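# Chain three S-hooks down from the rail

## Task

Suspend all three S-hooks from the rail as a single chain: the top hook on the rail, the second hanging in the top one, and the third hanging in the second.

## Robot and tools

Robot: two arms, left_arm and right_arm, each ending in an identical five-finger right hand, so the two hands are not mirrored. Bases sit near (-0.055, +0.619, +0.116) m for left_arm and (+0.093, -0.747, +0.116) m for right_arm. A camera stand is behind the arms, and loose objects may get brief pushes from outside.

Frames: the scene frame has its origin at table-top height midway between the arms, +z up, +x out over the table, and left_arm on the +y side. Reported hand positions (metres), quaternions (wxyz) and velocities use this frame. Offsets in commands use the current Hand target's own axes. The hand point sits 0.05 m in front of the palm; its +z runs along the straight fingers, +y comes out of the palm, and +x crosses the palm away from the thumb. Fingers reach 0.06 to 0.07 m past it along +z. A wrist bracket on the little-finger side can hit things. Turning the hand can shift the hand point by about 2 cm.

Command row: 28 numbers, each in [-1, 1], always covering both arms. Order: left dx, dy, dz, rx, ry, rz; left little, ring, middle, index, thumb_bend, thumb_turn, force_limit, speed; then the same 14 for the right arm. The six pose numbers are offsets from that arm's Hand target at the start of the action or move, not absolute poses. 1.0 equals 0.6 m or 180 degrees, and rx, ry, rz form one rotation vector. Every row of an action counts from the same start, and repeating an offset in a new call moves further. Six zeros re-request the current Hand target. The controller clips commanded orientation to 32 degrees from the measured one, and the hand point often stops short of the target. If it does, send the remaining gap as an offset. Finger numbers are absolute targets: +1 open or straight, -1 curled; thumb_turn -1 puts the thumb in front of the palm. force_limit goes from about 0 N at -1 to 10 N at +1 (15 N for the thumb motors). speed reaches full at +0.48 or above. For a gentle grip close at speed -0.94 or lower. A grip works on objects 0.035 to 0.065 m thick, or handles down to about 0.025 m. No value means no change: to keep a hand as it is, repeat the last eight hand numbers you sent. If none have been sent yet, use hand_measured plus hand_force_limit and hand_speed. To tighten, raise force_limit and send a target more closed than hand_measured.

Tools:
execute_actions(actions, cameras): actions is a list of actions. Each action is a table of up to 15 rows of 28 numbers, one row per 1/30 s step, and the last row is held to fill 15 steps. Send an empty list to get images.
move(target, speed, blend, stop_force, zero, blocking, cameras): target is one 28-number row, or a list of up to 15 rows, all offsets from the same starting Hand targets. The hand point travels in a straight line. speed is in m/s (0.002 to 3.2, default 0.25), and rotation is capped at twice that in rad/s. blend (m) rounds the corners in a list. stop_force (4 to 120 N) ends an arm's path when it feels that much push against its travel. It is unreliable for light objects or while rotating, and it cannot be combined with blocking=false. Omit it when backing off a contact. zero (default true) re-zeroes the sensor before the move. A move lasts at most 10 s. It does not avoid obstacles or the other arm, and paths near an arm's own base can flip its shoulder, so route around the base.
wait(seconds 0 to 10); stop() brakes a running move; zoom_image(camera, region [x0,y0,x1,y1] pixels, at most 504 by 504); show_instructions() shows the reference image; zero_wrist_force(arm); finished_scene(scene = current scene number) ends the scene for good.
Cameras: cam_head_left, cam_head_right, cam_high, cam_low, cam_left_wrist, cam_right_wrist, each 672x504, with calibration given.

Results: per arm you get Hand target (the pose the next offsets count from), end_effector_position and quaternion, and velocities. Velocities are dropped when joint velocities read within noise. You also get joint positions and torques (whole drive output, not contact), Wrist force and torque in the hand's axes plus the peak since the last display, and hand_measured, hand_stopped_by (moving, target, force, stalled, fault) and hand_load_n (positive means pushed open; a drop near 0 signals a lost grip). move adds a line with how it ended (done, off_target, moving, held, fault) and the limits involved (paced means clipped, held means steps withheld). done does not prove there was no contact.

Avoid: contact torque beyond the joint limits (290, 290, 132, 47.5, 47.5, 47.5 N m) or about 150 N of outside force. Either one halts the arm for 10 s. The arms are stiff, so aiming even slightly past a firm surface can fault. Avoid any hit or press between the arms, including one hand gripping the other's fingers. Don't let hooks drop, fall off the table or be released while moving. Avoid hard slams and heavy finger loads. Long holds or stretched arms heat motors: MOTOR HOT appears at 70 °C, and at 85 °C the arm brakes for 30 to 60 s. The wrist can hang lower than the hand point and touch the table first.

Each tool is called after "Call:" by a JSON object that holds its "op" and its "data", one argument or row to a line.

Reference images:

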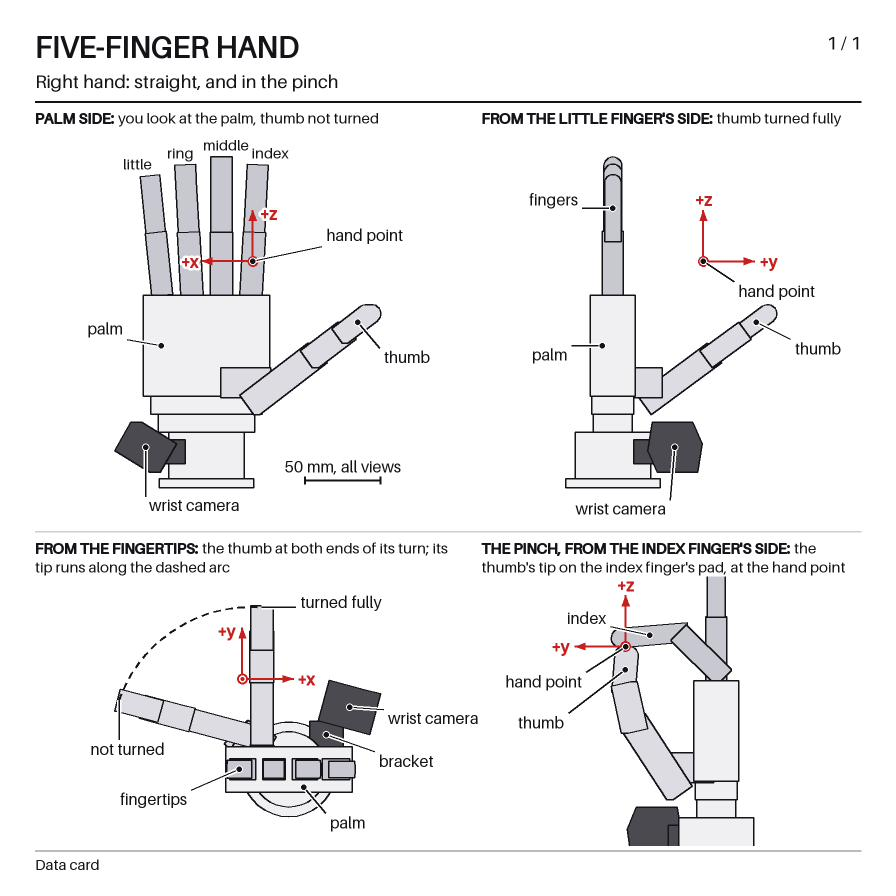

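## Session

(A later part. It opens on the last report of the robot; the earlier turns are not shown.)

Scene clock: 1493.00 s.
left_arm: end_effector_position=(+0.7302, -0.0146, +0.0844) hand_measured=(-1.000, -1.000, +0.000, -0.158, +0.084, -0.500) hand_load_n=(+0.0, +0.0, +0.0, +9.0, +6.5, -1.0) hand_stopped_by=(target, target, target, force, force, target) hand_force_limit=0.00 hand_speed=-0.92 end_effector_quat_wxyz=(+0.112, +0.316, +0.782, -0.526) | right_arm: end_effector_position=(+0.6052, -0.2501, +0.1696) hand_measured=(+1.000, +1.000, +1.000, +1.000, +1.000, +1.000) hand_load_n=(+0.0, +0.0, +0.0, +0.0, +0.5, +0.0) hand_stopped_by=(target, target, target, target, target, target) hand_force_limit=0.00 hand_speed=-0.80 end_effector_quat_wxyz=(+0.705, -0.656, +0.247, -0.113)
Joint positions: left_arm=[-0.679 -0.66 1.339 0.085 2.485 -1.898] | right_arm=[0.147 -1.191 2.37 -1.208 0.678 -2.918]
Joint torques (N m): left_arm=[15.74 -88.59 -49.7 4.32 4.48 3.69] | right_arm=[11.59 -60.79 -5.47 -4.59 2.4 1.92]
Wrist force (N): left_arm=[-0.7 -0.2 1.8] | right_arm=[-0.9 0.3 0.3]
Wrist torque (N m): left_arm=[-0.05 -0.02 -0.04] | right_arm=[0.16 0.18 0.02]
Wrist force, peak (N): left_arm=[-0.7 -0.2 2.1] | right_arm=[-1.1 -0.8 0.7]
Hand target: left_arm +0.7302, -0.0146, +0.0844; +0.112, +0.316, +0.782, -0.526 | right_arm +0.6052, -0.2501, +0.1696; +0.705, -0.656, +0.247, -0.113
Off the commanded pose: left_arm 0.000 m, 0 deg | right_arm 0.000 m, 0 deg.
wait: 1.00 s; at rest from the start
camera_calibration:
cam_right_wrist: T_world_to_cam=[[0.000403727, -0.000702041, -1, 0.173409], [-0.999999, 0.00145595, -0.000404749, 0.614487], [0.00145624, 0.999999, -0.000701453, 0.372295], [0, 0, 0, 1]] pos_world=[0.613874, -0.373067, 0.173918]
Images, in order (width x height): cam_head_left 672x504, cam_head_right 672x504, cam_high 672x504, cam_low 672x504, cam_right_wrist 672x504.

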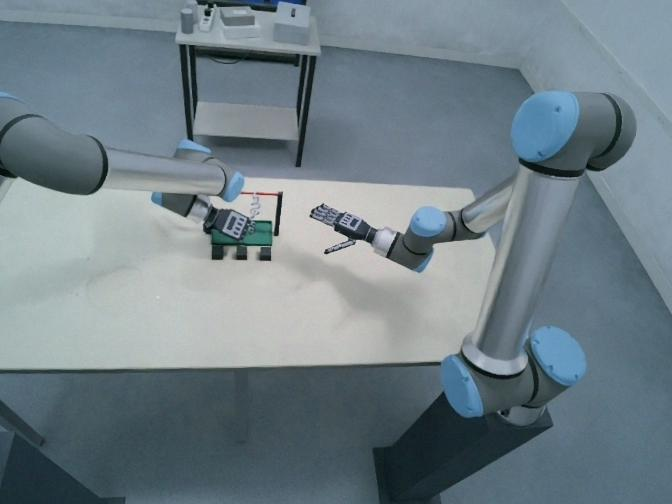

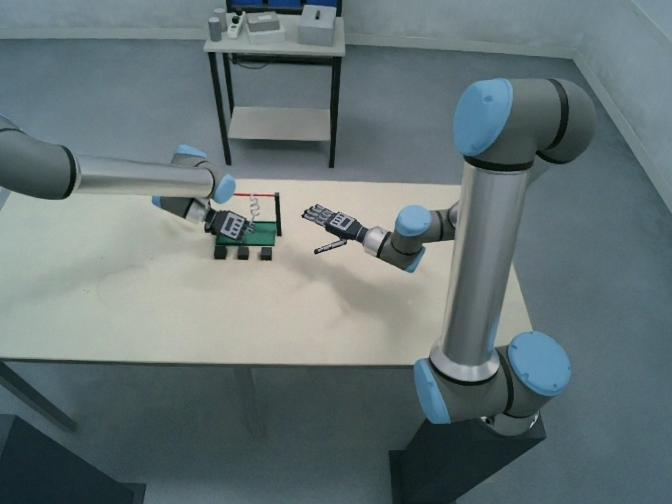

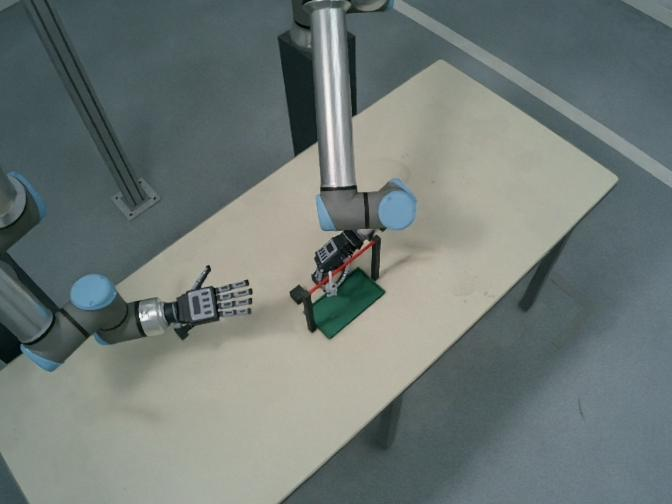

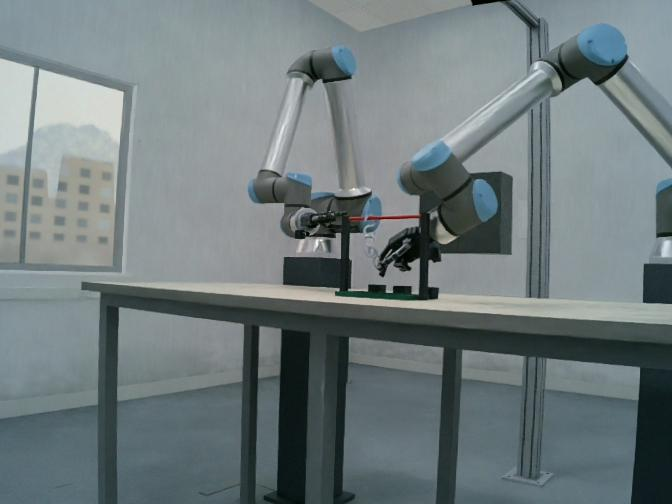

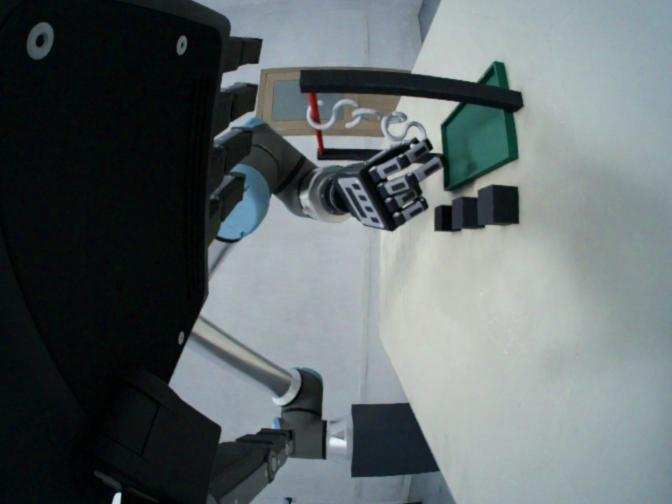

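Call:
{"op": "move", "data": {
  "target": [
    [-0.0013,0.0120,0,0,0,0,-1,-1,0.0,-0.45,-0.1,-0.5,0.0,-0.92,0,0,0,0,0,0,1,1,1,1,1,1,0,-0.8],
    [-0.0053,0.0204,-0.0003,0,0,0,-1,-1,0.0,-0.45,-0.1,-0.5,0.0,-0.92,0,0,0,0,0,0,1,1,1,1,1,1,0,-0.8]
  ],
  "speed": 0.02,
  "stop_force": 4,
  "cameras": ["cam_right_wrist","cam_low","cam_head_right","cam_high"]
}}

Call:
{"op": "zoom_image", "data": {
  "camera": "cam_right_wrist",
  "region": [370, 80, 430, 140]
}}

Call:
{"op": "zoom_image", "data": {
  "camera": "cam_low",
  "region": [355, 230, 395, 270]
}}

Call:
{"op": "zoom_image", "data": {
  "camera": "cam_head_right",
  "region": [235, 190, 275, 230]
}}

Call:
{"op": "zoom_image", "data": {
  "camera": "cam_high",
  "region": [315, 275, 345, 305]
}}

Scene clock: 1520.07 s.
left_arm: end_effector_position=(+0.7387, -0.0127, +0.0776) hand_measured=(-1.000, -1.000, +0.000, -0.158, +0.084, -0.500) hand_load_n=(+0.0, +0.5, +0.0, +9.0, +7.0, -1.0) hand_stopped_by=(target, target, target, force, force, target) hand_force_limit=0.00 hand_speed=-0.92 end_effector_quat_wxyz=(+0.112, +0.316, +0.782, -0.526) | right_arm: end_effector_position=(+0.6052, -0.2501, +0.1696) hand_measured=(+1.000, +1.000, +1.000, +1.000, +1.000, +1.000) hand_load_n=(+0.0, +0.0, +0.0, +0.0, +0.0, +0.0) hand_stopped_by=(target, target, target, target, target, target) hand_force_limit=0.00 hand_speed=-0.80 end_effector_quat_wxyz=(+0.705, -0.656, +0.247, -0.113)
Joint positions: left_arm=[-0.671 -0.642 1.319 0.095 2.491 -1.889] | right_arm=[0.147 -1.191 2.37 -1.208 0.678 -2.918]
Joint torques (N m): left_arm=[-11.42 -111.78 -21.51 -0.15 -0.98 -2.67] | right_arm=[9.42 -59.87 -4.94 -4.7 2.05 2.08]
Wrist force (N): left_arm=[0.7 -0.3 1.7] | right_arm=[-0.8 -0.8 0.6]
Wrist torque (N m): left_arm=[-0.13 -0.20 0.08] | right_arm=[-0.04 0.15 -0.01]
Wrist force, peak (N): left_arm=[24.2 -29.2 -2.4] | right_arm=[-1.2 0.2 0.8]
Hand target: left_arm +0.7387, -0.0127, +0.0776; +0.112, +0.316, +0.782, -0.526 (not the last commanded pose) | right_arm +0.6052, -0.2501, +0.1696; +0.705, -0.656, +0.247, -0.113
Off the commanded pose: left_arm 0.002 m, 0 deg | right_arm 0.000 m, 0 deg.
move: contact (left_arm); path passed 1 of 2 targets
camera_calibration:
cam_right_wrist: T_world_to_cam=[[0.000403727, -0.000702041, -1, 0.173409], [-0.999999, 0.00145595, -0.000404749, 0.614487], [0.00145624, 0.999999, -0.000701453, 0.372295], [0, 0, 0, 1]] pos_world=[0.613874, -0.373067, 0.173918]
Images, in order (width x height): cam_head_right 672x504, cam_high 672x504, cam_low 672x504, cam_right_wrist 672x504.

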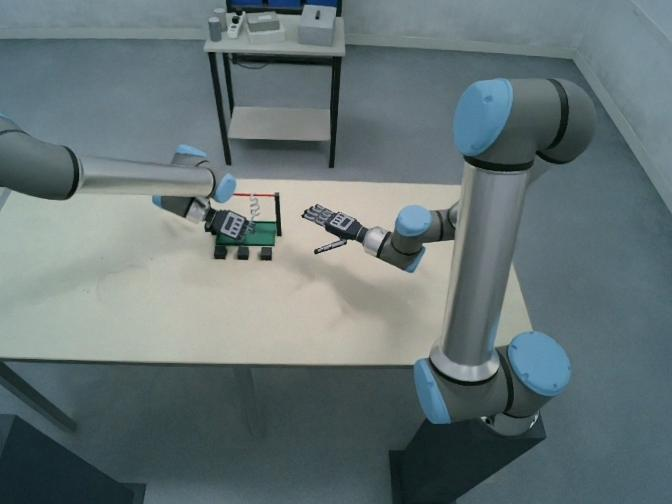

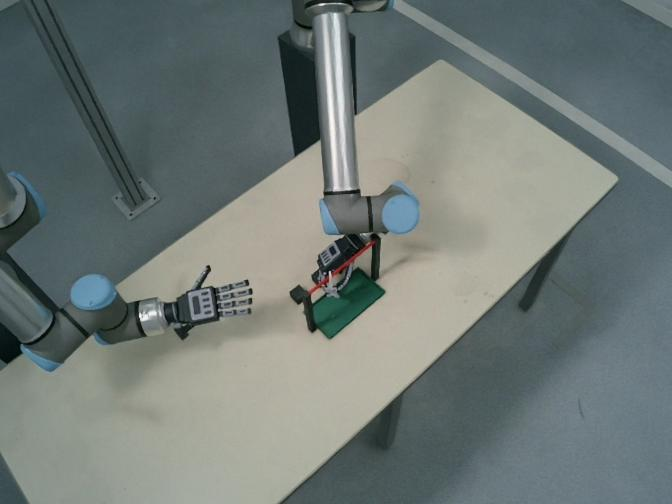

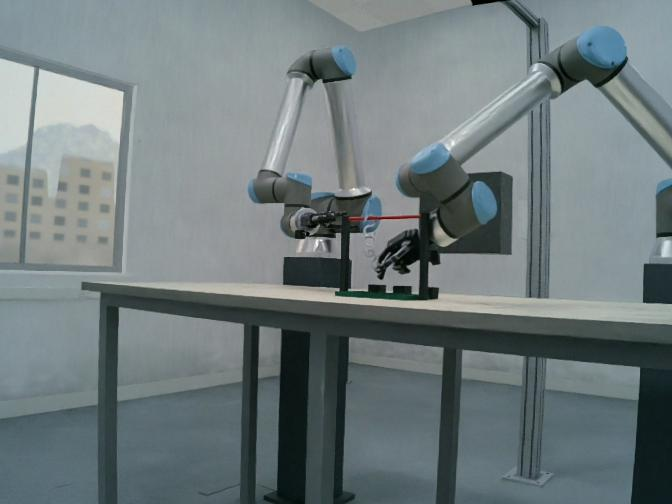

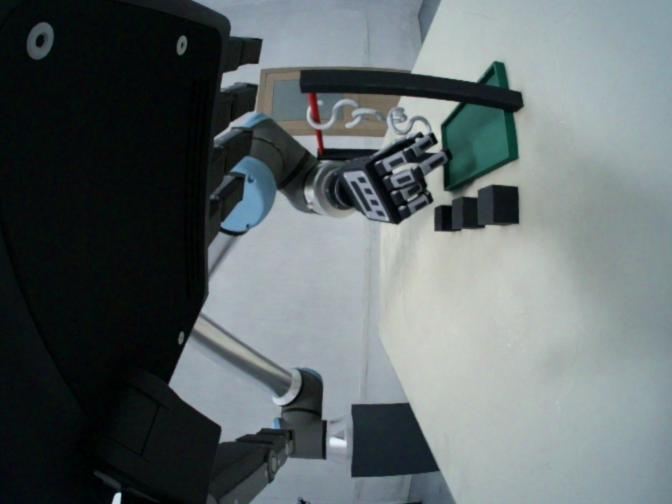

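Scaled by 8.400 from the camera's 672x504 image, which has a finer 960x720 frame.

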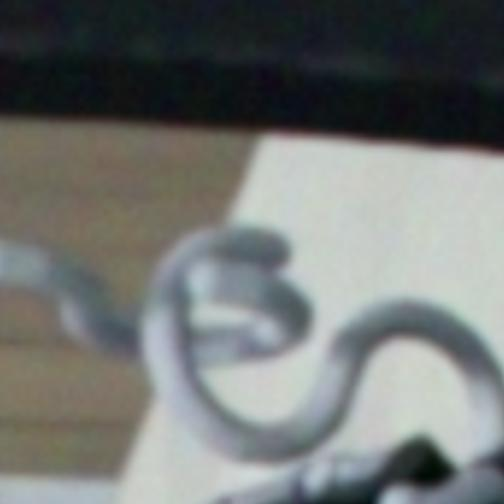

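Scaled by 12.600 from the camera's 672x504 image, which has a finer 960x720 frame.

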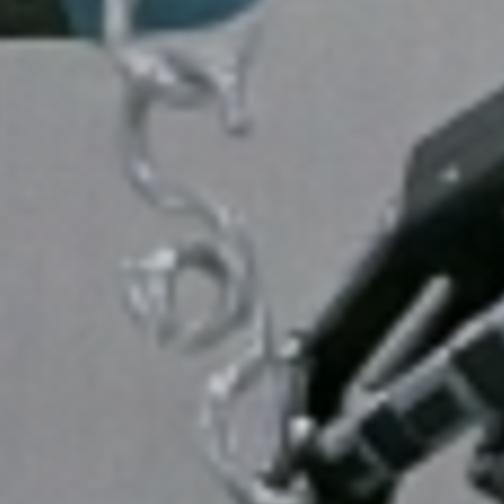

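Scaled by 12.600 from the camera's 672x504 image, which has a finer 960x720 frame.

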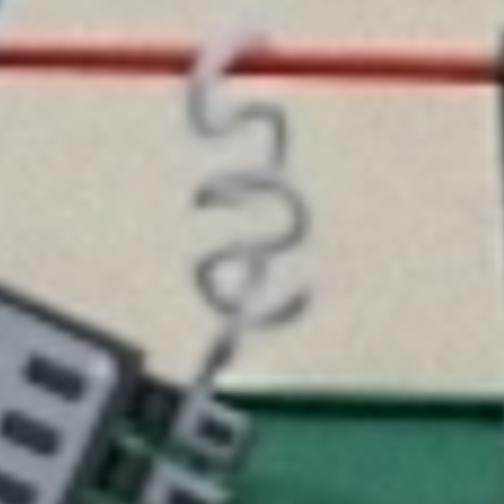

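Scaled by 16.800 from the camera's 672x504 image, which has a finer 960x720 frame.

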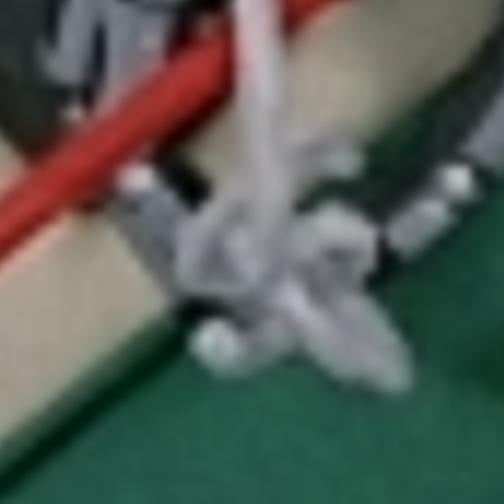

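Call:
{"op": "move", "data": {
  "target": [0.0049,-0.0059,0.0047,-0.02816,-0.04174,-0.02348,-1,-1,0.0,-0.45,-0.1,-0.5,0.0,-0.92,0,0,0,0,0,0,1,1,1,1,1,1,0,-0.8],
  "speed": 0.03,
  "cameras": ["cam_right_wrist","cam_low","cam_head_right","cam_high"]
}}

Call:
{"op": "zoom_image", "data": {
  "camera": "cam_right_wrist",
  "region": [370, 80, 430, 140]
}}

Call:
{"op": "zoom_image", "data": {
  "camera": "cam_low",
  "region": [355, 230, 395, 270]
}}

Call:
{"op": "zoom_image", "data": {
  "camera": "cam_high",
  "region": [305, 225, 395, 315]
}}

Scene clock: 1542.53 s.
left_arm: end_effector_position=(+0.7338, -0.0150, +0.0776) hand_measured=(-1.000, -1.000, +0.000, -0.158, +0.084, -0.500) hand_load_n=(+0.0, +0.0, +0.0, +9.0, +7.0, -1.0) hand_stopped_by=(target, target, target, force, force, target) hand_force_limit=0.00 hand_speed=-0.92 end_effector_quat_wxyz=(+0.157, +0.247, +0.806, -0.514) | right_arm: end_effector_position=(+0.6052, -0.2501, +0.1696) hand_measured=(+1.000, +1.000, +1.000, +1.000, +1.000, +1.000) hand_load_n=(-0.5, +0.0, +0.0, +0.0, +0.0, +0.0) hand_stopped_by=(target, target, target, target, target, target) hand_force_limit=0.00 hand_speed=-0.80 end_effector_quat_wxyz=(+0.705, -0.656, +0.247, -0.113)
Joint positions: left_arm=[-0.714 -0.719 1.453 -0.117 2.323 -2.097] | right_arm=[0.147 -1.191 2.37 -1.208 0.678 -2.918]
Joint torques (N m): left_arm=[-11.46 -105.8 -19.5 -1.33 -2.42 -3.39] | right_arm=[11.97 -59.35 -5.92 -4.26 2.1 2.02]
Wrist force (N): left_arm=[0.2 -0.9 1.5] | right_arm=[-0.7 -0.4 0.7]
Wrist torque (N m): left_arm=[-0.19 -0.14 0.22] | right_arm=[0.02 0.13 0.01]
Wrist force, peak (N): left_arm=[-0.3 0.3 2.4] | right_arm=[-1.1 -0.1 0.9]
Hand target: left_arm +0.7338, -0.0150, +0.0776; +0.158, +0.247, +0.806, -0.514 | right_arm +0.6052, -0.2501, +0.1696; +0.705, -0.656, +0.247, -0.113
Off the commanded pose: left_arm 0.000 m, 0 deg | right_arm 0.000 m, 0 deg.
move: done
camera_calibration:
cam_right_wrist: T_world_to_cam=[[0.000403727, -0.000702041, -1, 0.173409], [-0.999999, 0.00145595, -0.000404749, 0.614487], [0.00145624, 0.999999, -0.000701453, 0.372295], [0, 0, 0, 1]] pos_world=[0.613874, -0.373067, 0.173918]
Images, in order (width x height): cam_head_right 672x504, cam_high 672x504, cam_low 672x504, cam_right_wrist 672x504.

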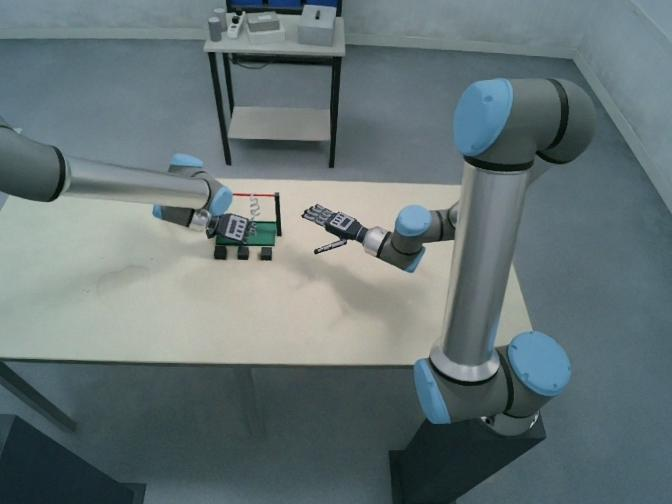

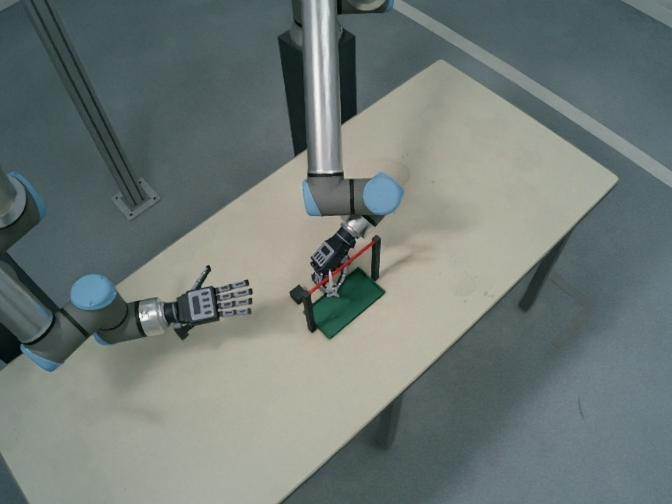

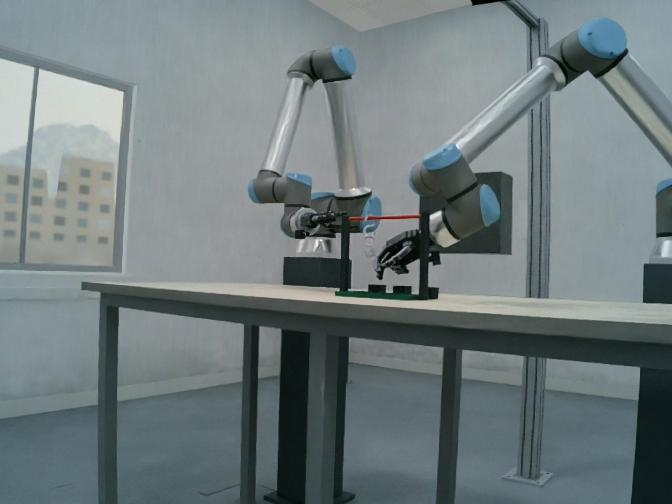

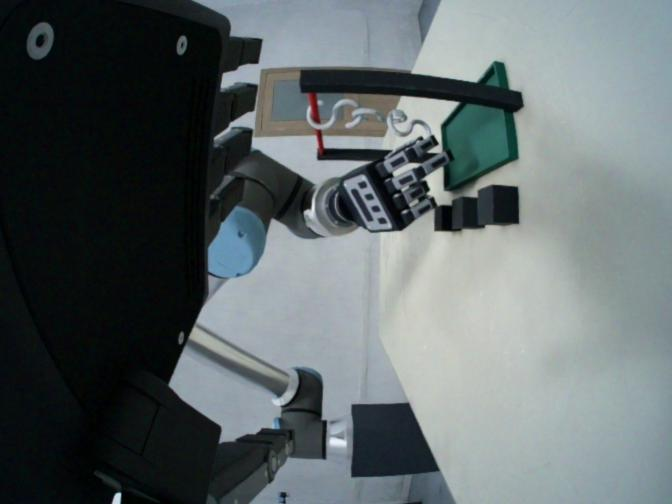

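Scaled by 8.400 from the camera's 672x504 image, which has a finer 960x720 frame.

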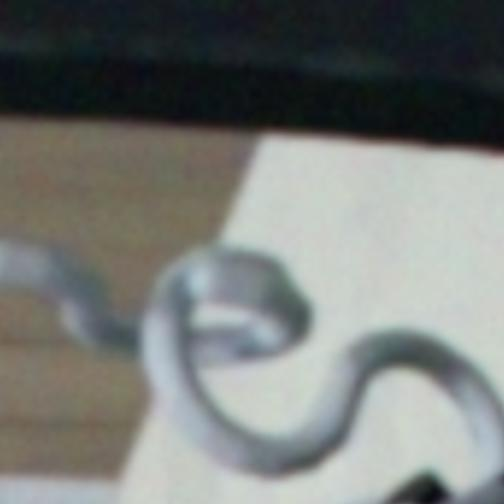

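Scaled by 12.600 from the camera's 672x504 image, which has a finer 960x720 frame.

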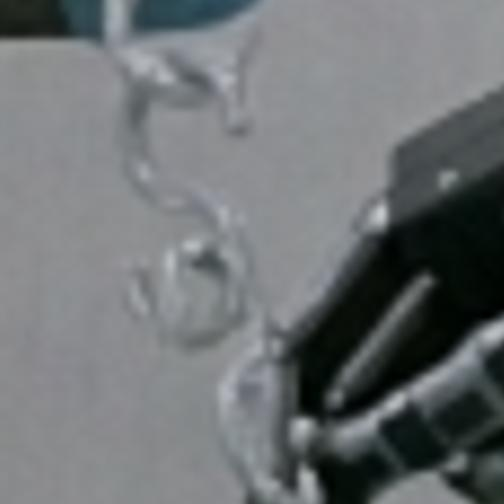

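Scaled by 5.600 from the camera's 672x504 image, which has a finer 960x720 frame.

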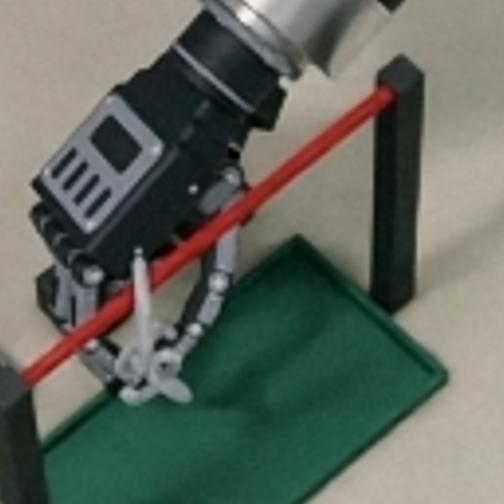

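Call:
{"op": "zoom_image", "data": {
  "camera": "cam_right_wrist",
  "region": [380, 100, 420, 140]
}}

Call:
{"op": "zoom_image", "data": {
  "camera": "cam_head_right",
  "region": [240, 195, 270, 225]
}}

Call:
{"op": "zoom_image", "data": {
  "camera": "cam_high",
  "region": [318, 278, 348, 308]
}}

Call:
{"op": "zoom_image", "data": {
  "camera": "cam_low",
  "region": [360, 240, 385, 265]
}}

Scaled by 12.600 from the camera's 672x504 image, which has a finer 960x720 frame.

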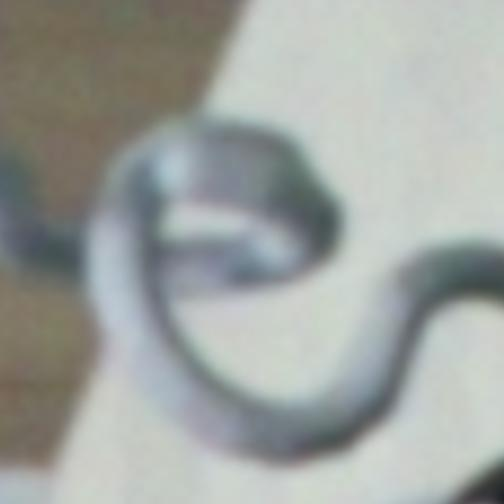

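Scaled by 16.800 from the camera's 672x504 image, which has a finer 960x720 frame.

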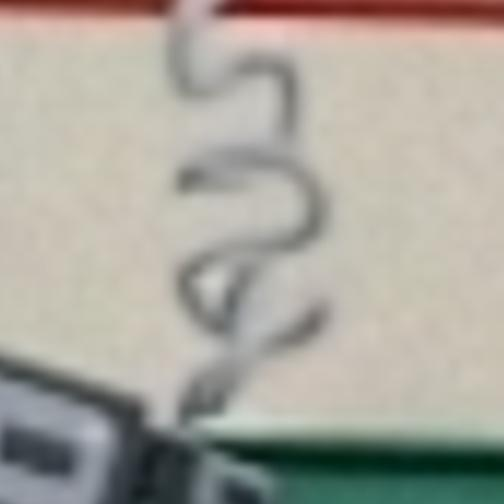

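Scaled by 16.800 from the camera's 672x504 image, which has a finer 960x720 frame.

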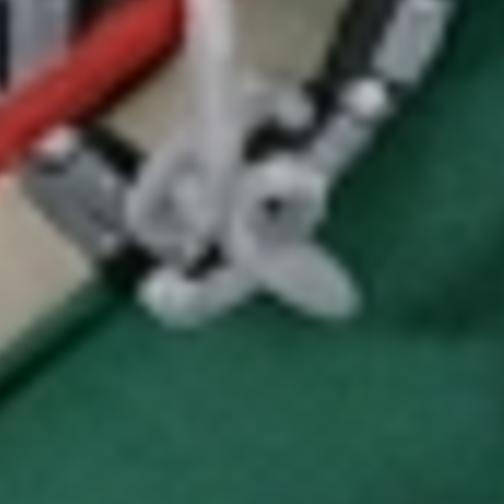

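Scaled by 20.160 from the camera's 672x504 image, which has a finer 960x720 frame.

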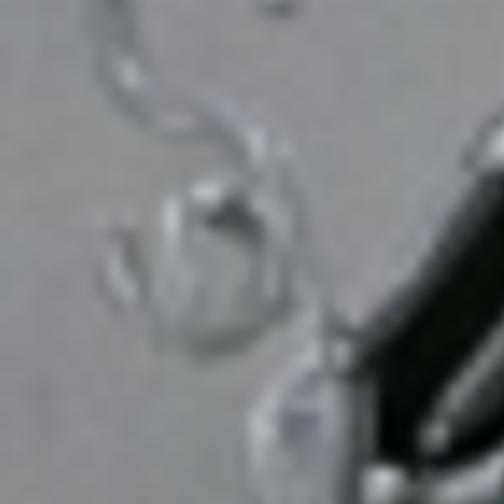

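Call:
{"op": "move", "data": {
  "target": [0.01014,0.01503,0.00845,0,0,0,-1,-1,0.0,-0.45,-0.1,-0.5,0.0,-0.92,0,0,0,0,0,0,1,1,1,1,1,1,0,-0.8],
  "speed": 0.008,
  "stop_force": 4,
  "cameras": ["cam_right_wrist","cam_low","cam_head_right","cam_high"]
}}

Call:
{"op": "zoom_image", "data": {
  "camera": "cam_right_wrist",
  "region": [370, 90, 430, 150]
}}

Call:
{"op": "zoom_image", "data": {
  "camera": "cam_high",
  "region": [318, 278, 348, 308]
}}

Call:
{"op": "zoom_image", "data": {
  "camera": "cam_head_right",
  "region": [240, 195, 270, 225]
}}

Scene clock: 1558.23 s.
left_arm: end_effector_position=(+0.7338, -0.0150, +0.0656) hand_measured=(-1.000, -1.000, +0.000, -0.158, +0.084, -0.500) hand_load_n=(+0.0, +0.0, +0.0, +9.0, +6.5, -1.5) hand_stopped_by=(target, target, target, force, force, target) hand_force_limit=0.00 hand_speed=-0.92 end_effector_quat_wxyz=(+0.158, +0.247, +0.806, -0.514) | right_arm: end_effector_position=(+0.6052, -0.2501, +0.1696) hand_measured=(+1.000, +1.000, +1.000, +1.000, +1.000, +1.000) hand_load_n=(+0.0, +0.0, +0.0, +0.0, +0.5, -0.5) hand_stopped_by=(target, target, target, target, target, target) hand_force_limit=0.00 hand_speed=-0.80 end_effector_quat_wxyz=(+0.705, -0.656, +0.247, -0.113)
Joint positions: left_arm=[-0.714 -0.706 1.453 -0.131 2.323 -2.097] | right_arm=[0.147 -1.191 2.37 -1.208 0.678 -2.918]
Joint torques (N m): left_arm=[-10.5 -82.52 -19.58 -1.64 -2.19 -2.39] | right_arm=[10.19 -60.37 -5.67 -4.64 1.81 1.96]
Wrist force (N): left_arm=[-0.5 -1.2 1.8] | right_arm=[-0.7 -0.1 0.6]
Wrist torque (N m): left_arm=[-0.21 -0.08 0.21] | right_arm=[0.07 0.14 0.02]
Wrist force, peak (N): left_arm=[-0.5 -1.2 1.8] | right_arm=[-1.3 -0.3 0.6]
Hand target: left_arm +0.7338, -0.0150, +0.0656; +0.158, +0.247, +0.806, -0.514 | right_arm +0.6052, -0.2501, +0.1696; +0.705, -0.656, +0.247, -0.113
Off the commanded pose: left_arm 0.000 m, 0 deg | right_arm 0.000 m, 0 deg.
move: done
camera_calibration:
cam_right_wrist: T_world_to_cam=[[0.000403727, -0.000702041, -1, 0.173409], [-0.999999, 0.00145595, -0.000404749, 0.614487], [0.00145624, 0.999999, -0.000701453, 0.372295], [0, 0, 0, 1]] pos_world=[0.613874, -0.373067, 0.173918]
Images, in order (width x height): cam_head_right 672x504, cam_high 672x504, cam_low 672x504, cam_right_wrist 672x504.

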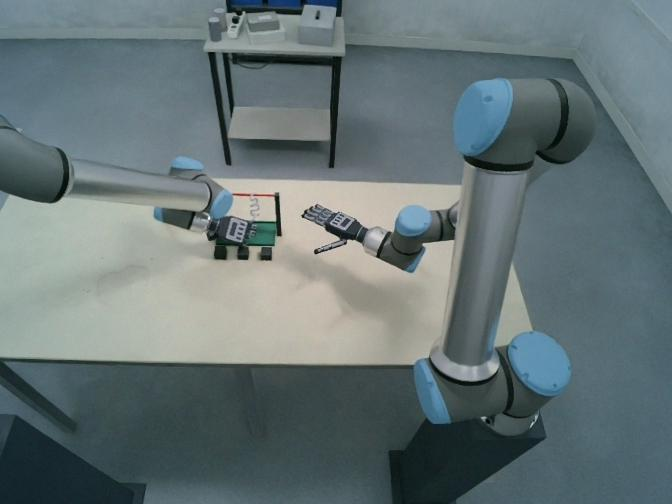

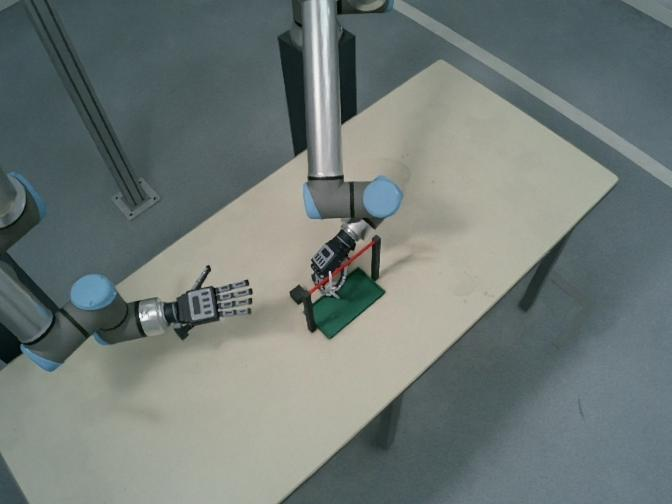

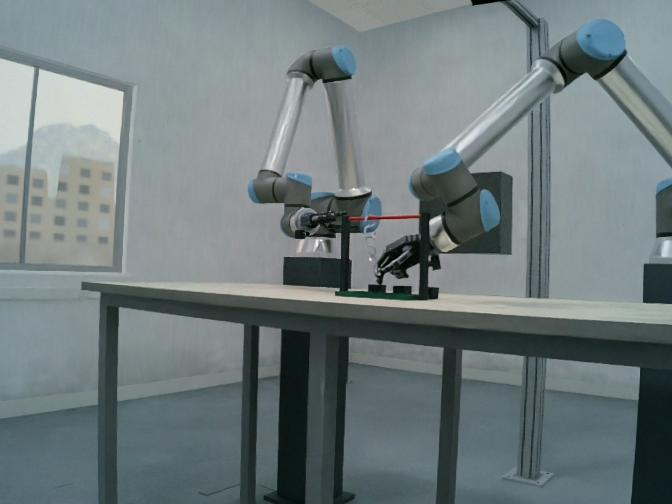

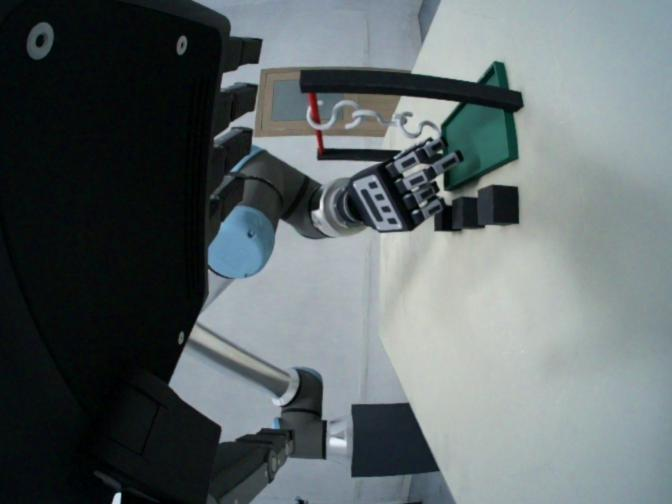

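Scaled by 8.400 from the camera's 672x504 image, which has a finer 960x720 frame.

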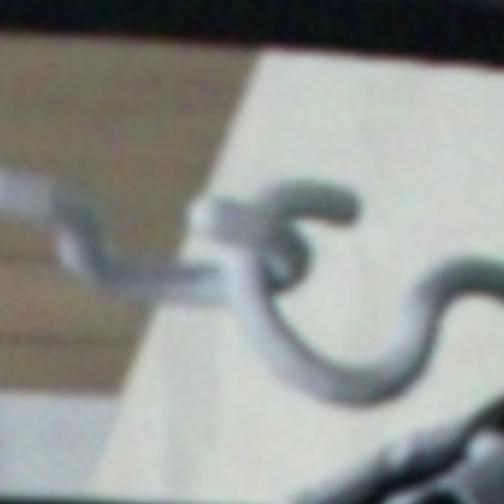

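Scaled by 16.800 from the camera's 672x504 image, which has a finer 960x720 frame.

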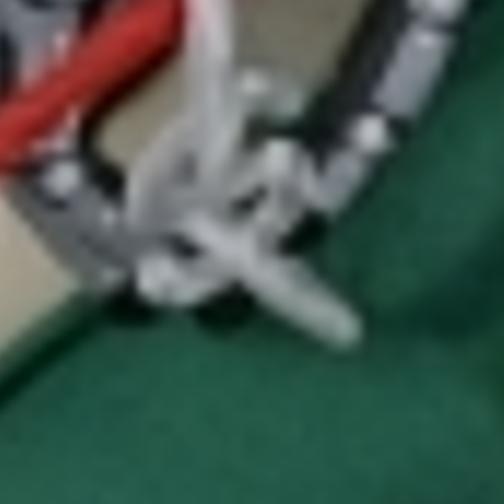

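Scaled by 16.800 from the camera's 672x504 image, which has a finer 960x720 frame.

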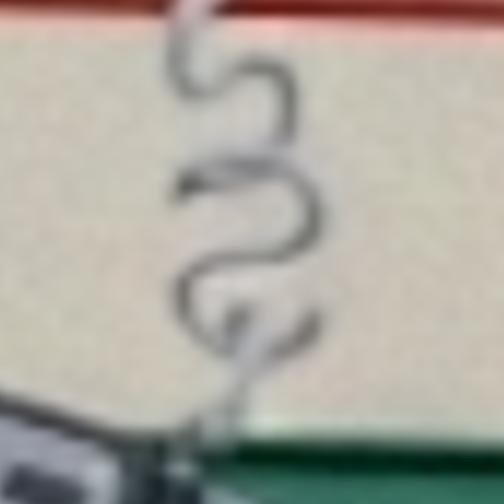

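Call:
{"op": "move", "data": {
  "target": [0.00423,0.00626,0.00352,0,0,0,-1,-1,0.0,-0.45,-0.1,-0.5,0.0,-0.92,0,0,0,0,0,0,1,1,1,1,1,1,0,-0.8],
  "speed": 0.005,
  "stop_force": 4,
  "cameras": ["cam_right_wrist","cam_low","cam_head_right","cam_high"]
}}

Call:
{"op": "zoom_image", "data": {
  "camera": "cam_right_wrist",
  "region": [370, 90, 430, 150]
}}

Call:
{"op": "zoom_image", "data": {
  "camera": "cam_low",
  "region": [355, 230, 395, 270]
}}

Call:
{"op": "zoom_image", "data": {
  "camera": "cam_high",
  "region": [318, 278, 348, 308]
}}

Scene clock: 1564.23 s.
left_arm: end_effector_position=(+0.7338, -0.0150, +0.0615) hand_measured=(-1.000, -1.000, +0.000, -0.158, +0.082, -0.500) hand_load_n=(+0.0, +0.0, +0.0, +9.5, +2.5, +0.5) hand_stopped_by=(target, target, target, force, force, target) hand_force_limit=0.00 hand_speed=-0.92 end_effector_quat_wxyz=(+0.158, +0.247, +0.806, -0.514) | right_arm: end_effector_position=(+0.6052, -0.2501, +0.1696) hand_measured=(+1.000, +1.000, +1.000, +1.000, +1.000, +1.000) hand_load_n=(+0.0, +0.0, +0.0, +0.0, +0.0, +0.0) hand_stopped_by=(target, target, target, target, target, target) hand_force_limit=0.00 hand_speed=-0.80 end_effector_quat_wxyz=(+0.705, -0.656, +0.247, -0.113)
Joint positions: left_arm=[-0.714 -0.702 1.453 -0.136 2.323 -2.097] | right_arm=[0.147 -1.191 2.37 -1.208 0.678 -2.918]
Joint torques (N m): left_arm=[-9.01 -103.55 -18.54 4.09 -2.5 -1.91] | right_arm=[10.37 -59.2 -6.26 -4.58 1.48 2.14]
Wrist force (N): left_arm=[-1.6 -2.6 0.9] | right_arm=[-0.8 -0.4 0.2]
Wrist torque (N m): left_arm=[-0.18 -0.12 0.24] | right_arm=[0.04 0.17 0.00]
Wrist force, peak (N): left_arm=[-3.5 -4.9 -0.1] | right_arm=[-1.1 -0.4 0.9]
Hand target: left_arm +0.7338, -0.0150, +0.0615; +0.158, +0.247, +0.806, -0.514 (not the last commanded pose) | right_arm +0.6052, -0.2501, +0.1696; +0.705, -0.656, +0.247, -0.113
Off the commanded pose: left_arm 0.001 m, 0 deg | right_arm 0.000 m, 0 deg.
move: contact (left_arm)
camera_calibration:
cam_right_wrist: T_world_to_cam=[[0.000403727, -0.000702041, -1, 0.173409], [-0.999999, 0.00145595, -0.000404749, 0.614487], [0.00145624, 0.999999, -0.000701453, 0.372295], [0, 0, 0, 1]] pos_world=[0.613874, -0.373067, 0.173918]
Images, in order (width x height): cam_head_right 672x504, cam_high 672x504, cam_low 672x504, cam_right_wrist 672x504.

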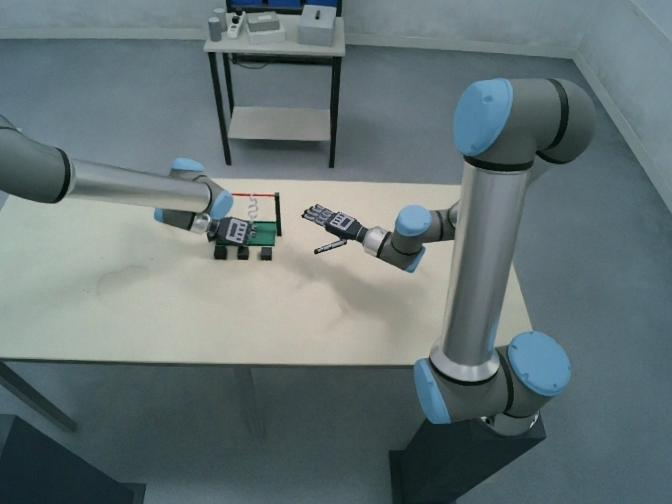

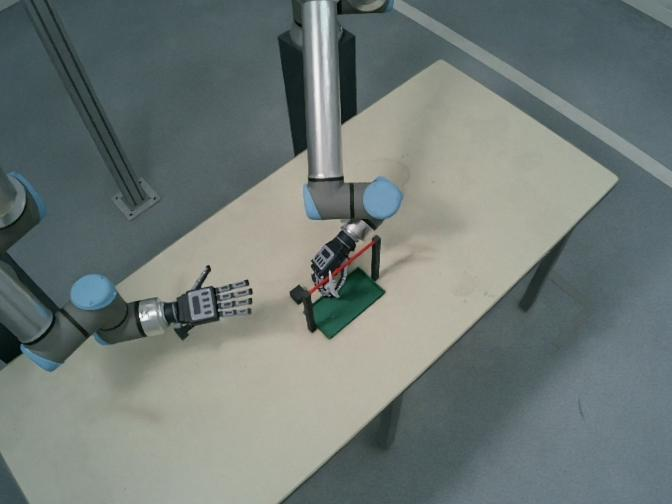

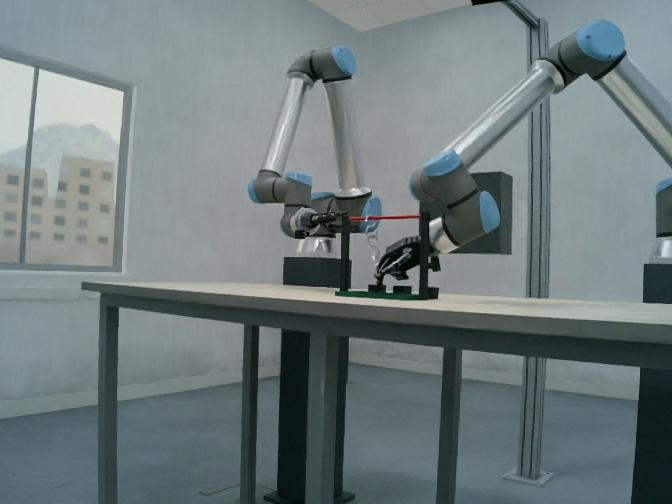

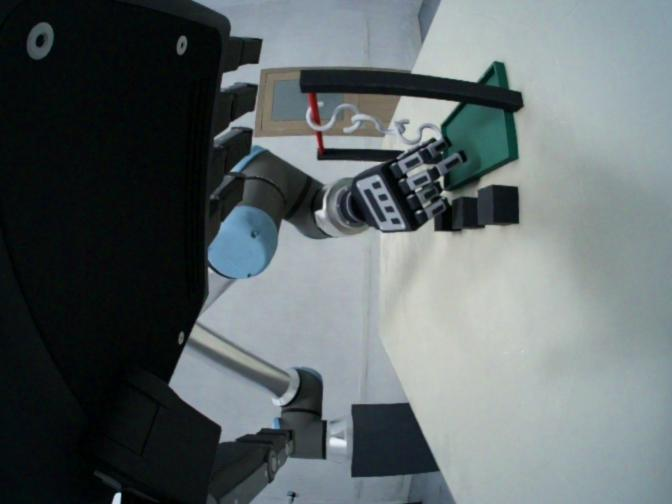

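Scaled by 8.400 from the camera's 672x504 image, which has a finer 960x720 frame.

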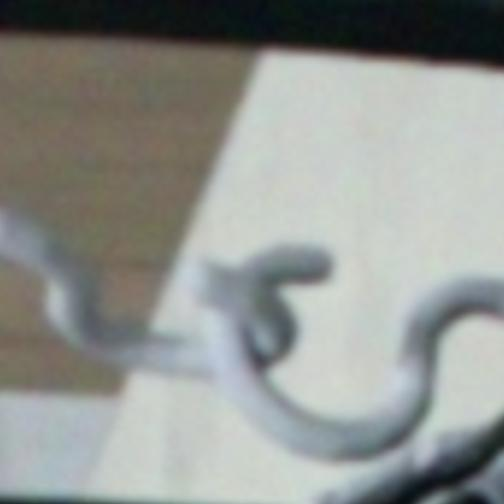

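Scaled by 12.600 from the camera's 672x504 image, which has a finer 960x720 frame.

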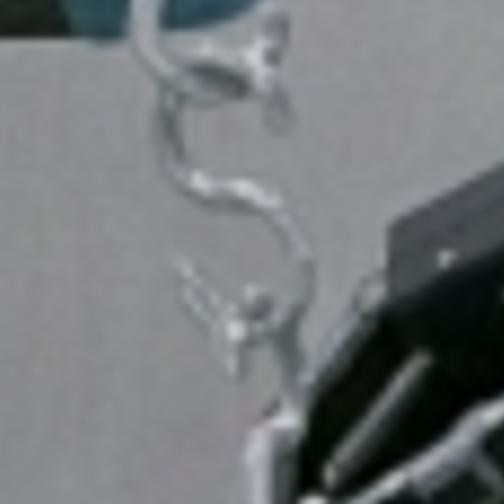

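Scaled by 16.800 from the camera's 672x504 image, which has a finer 960x720 frame.

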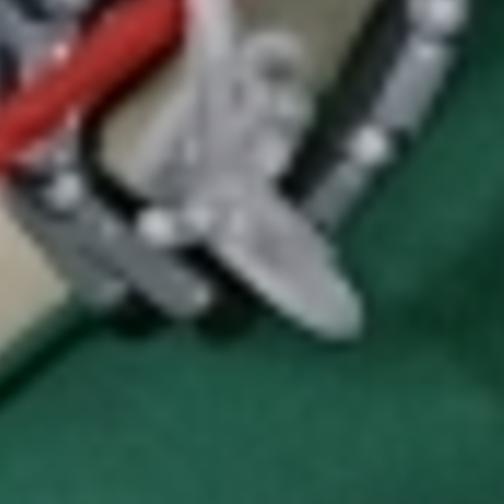

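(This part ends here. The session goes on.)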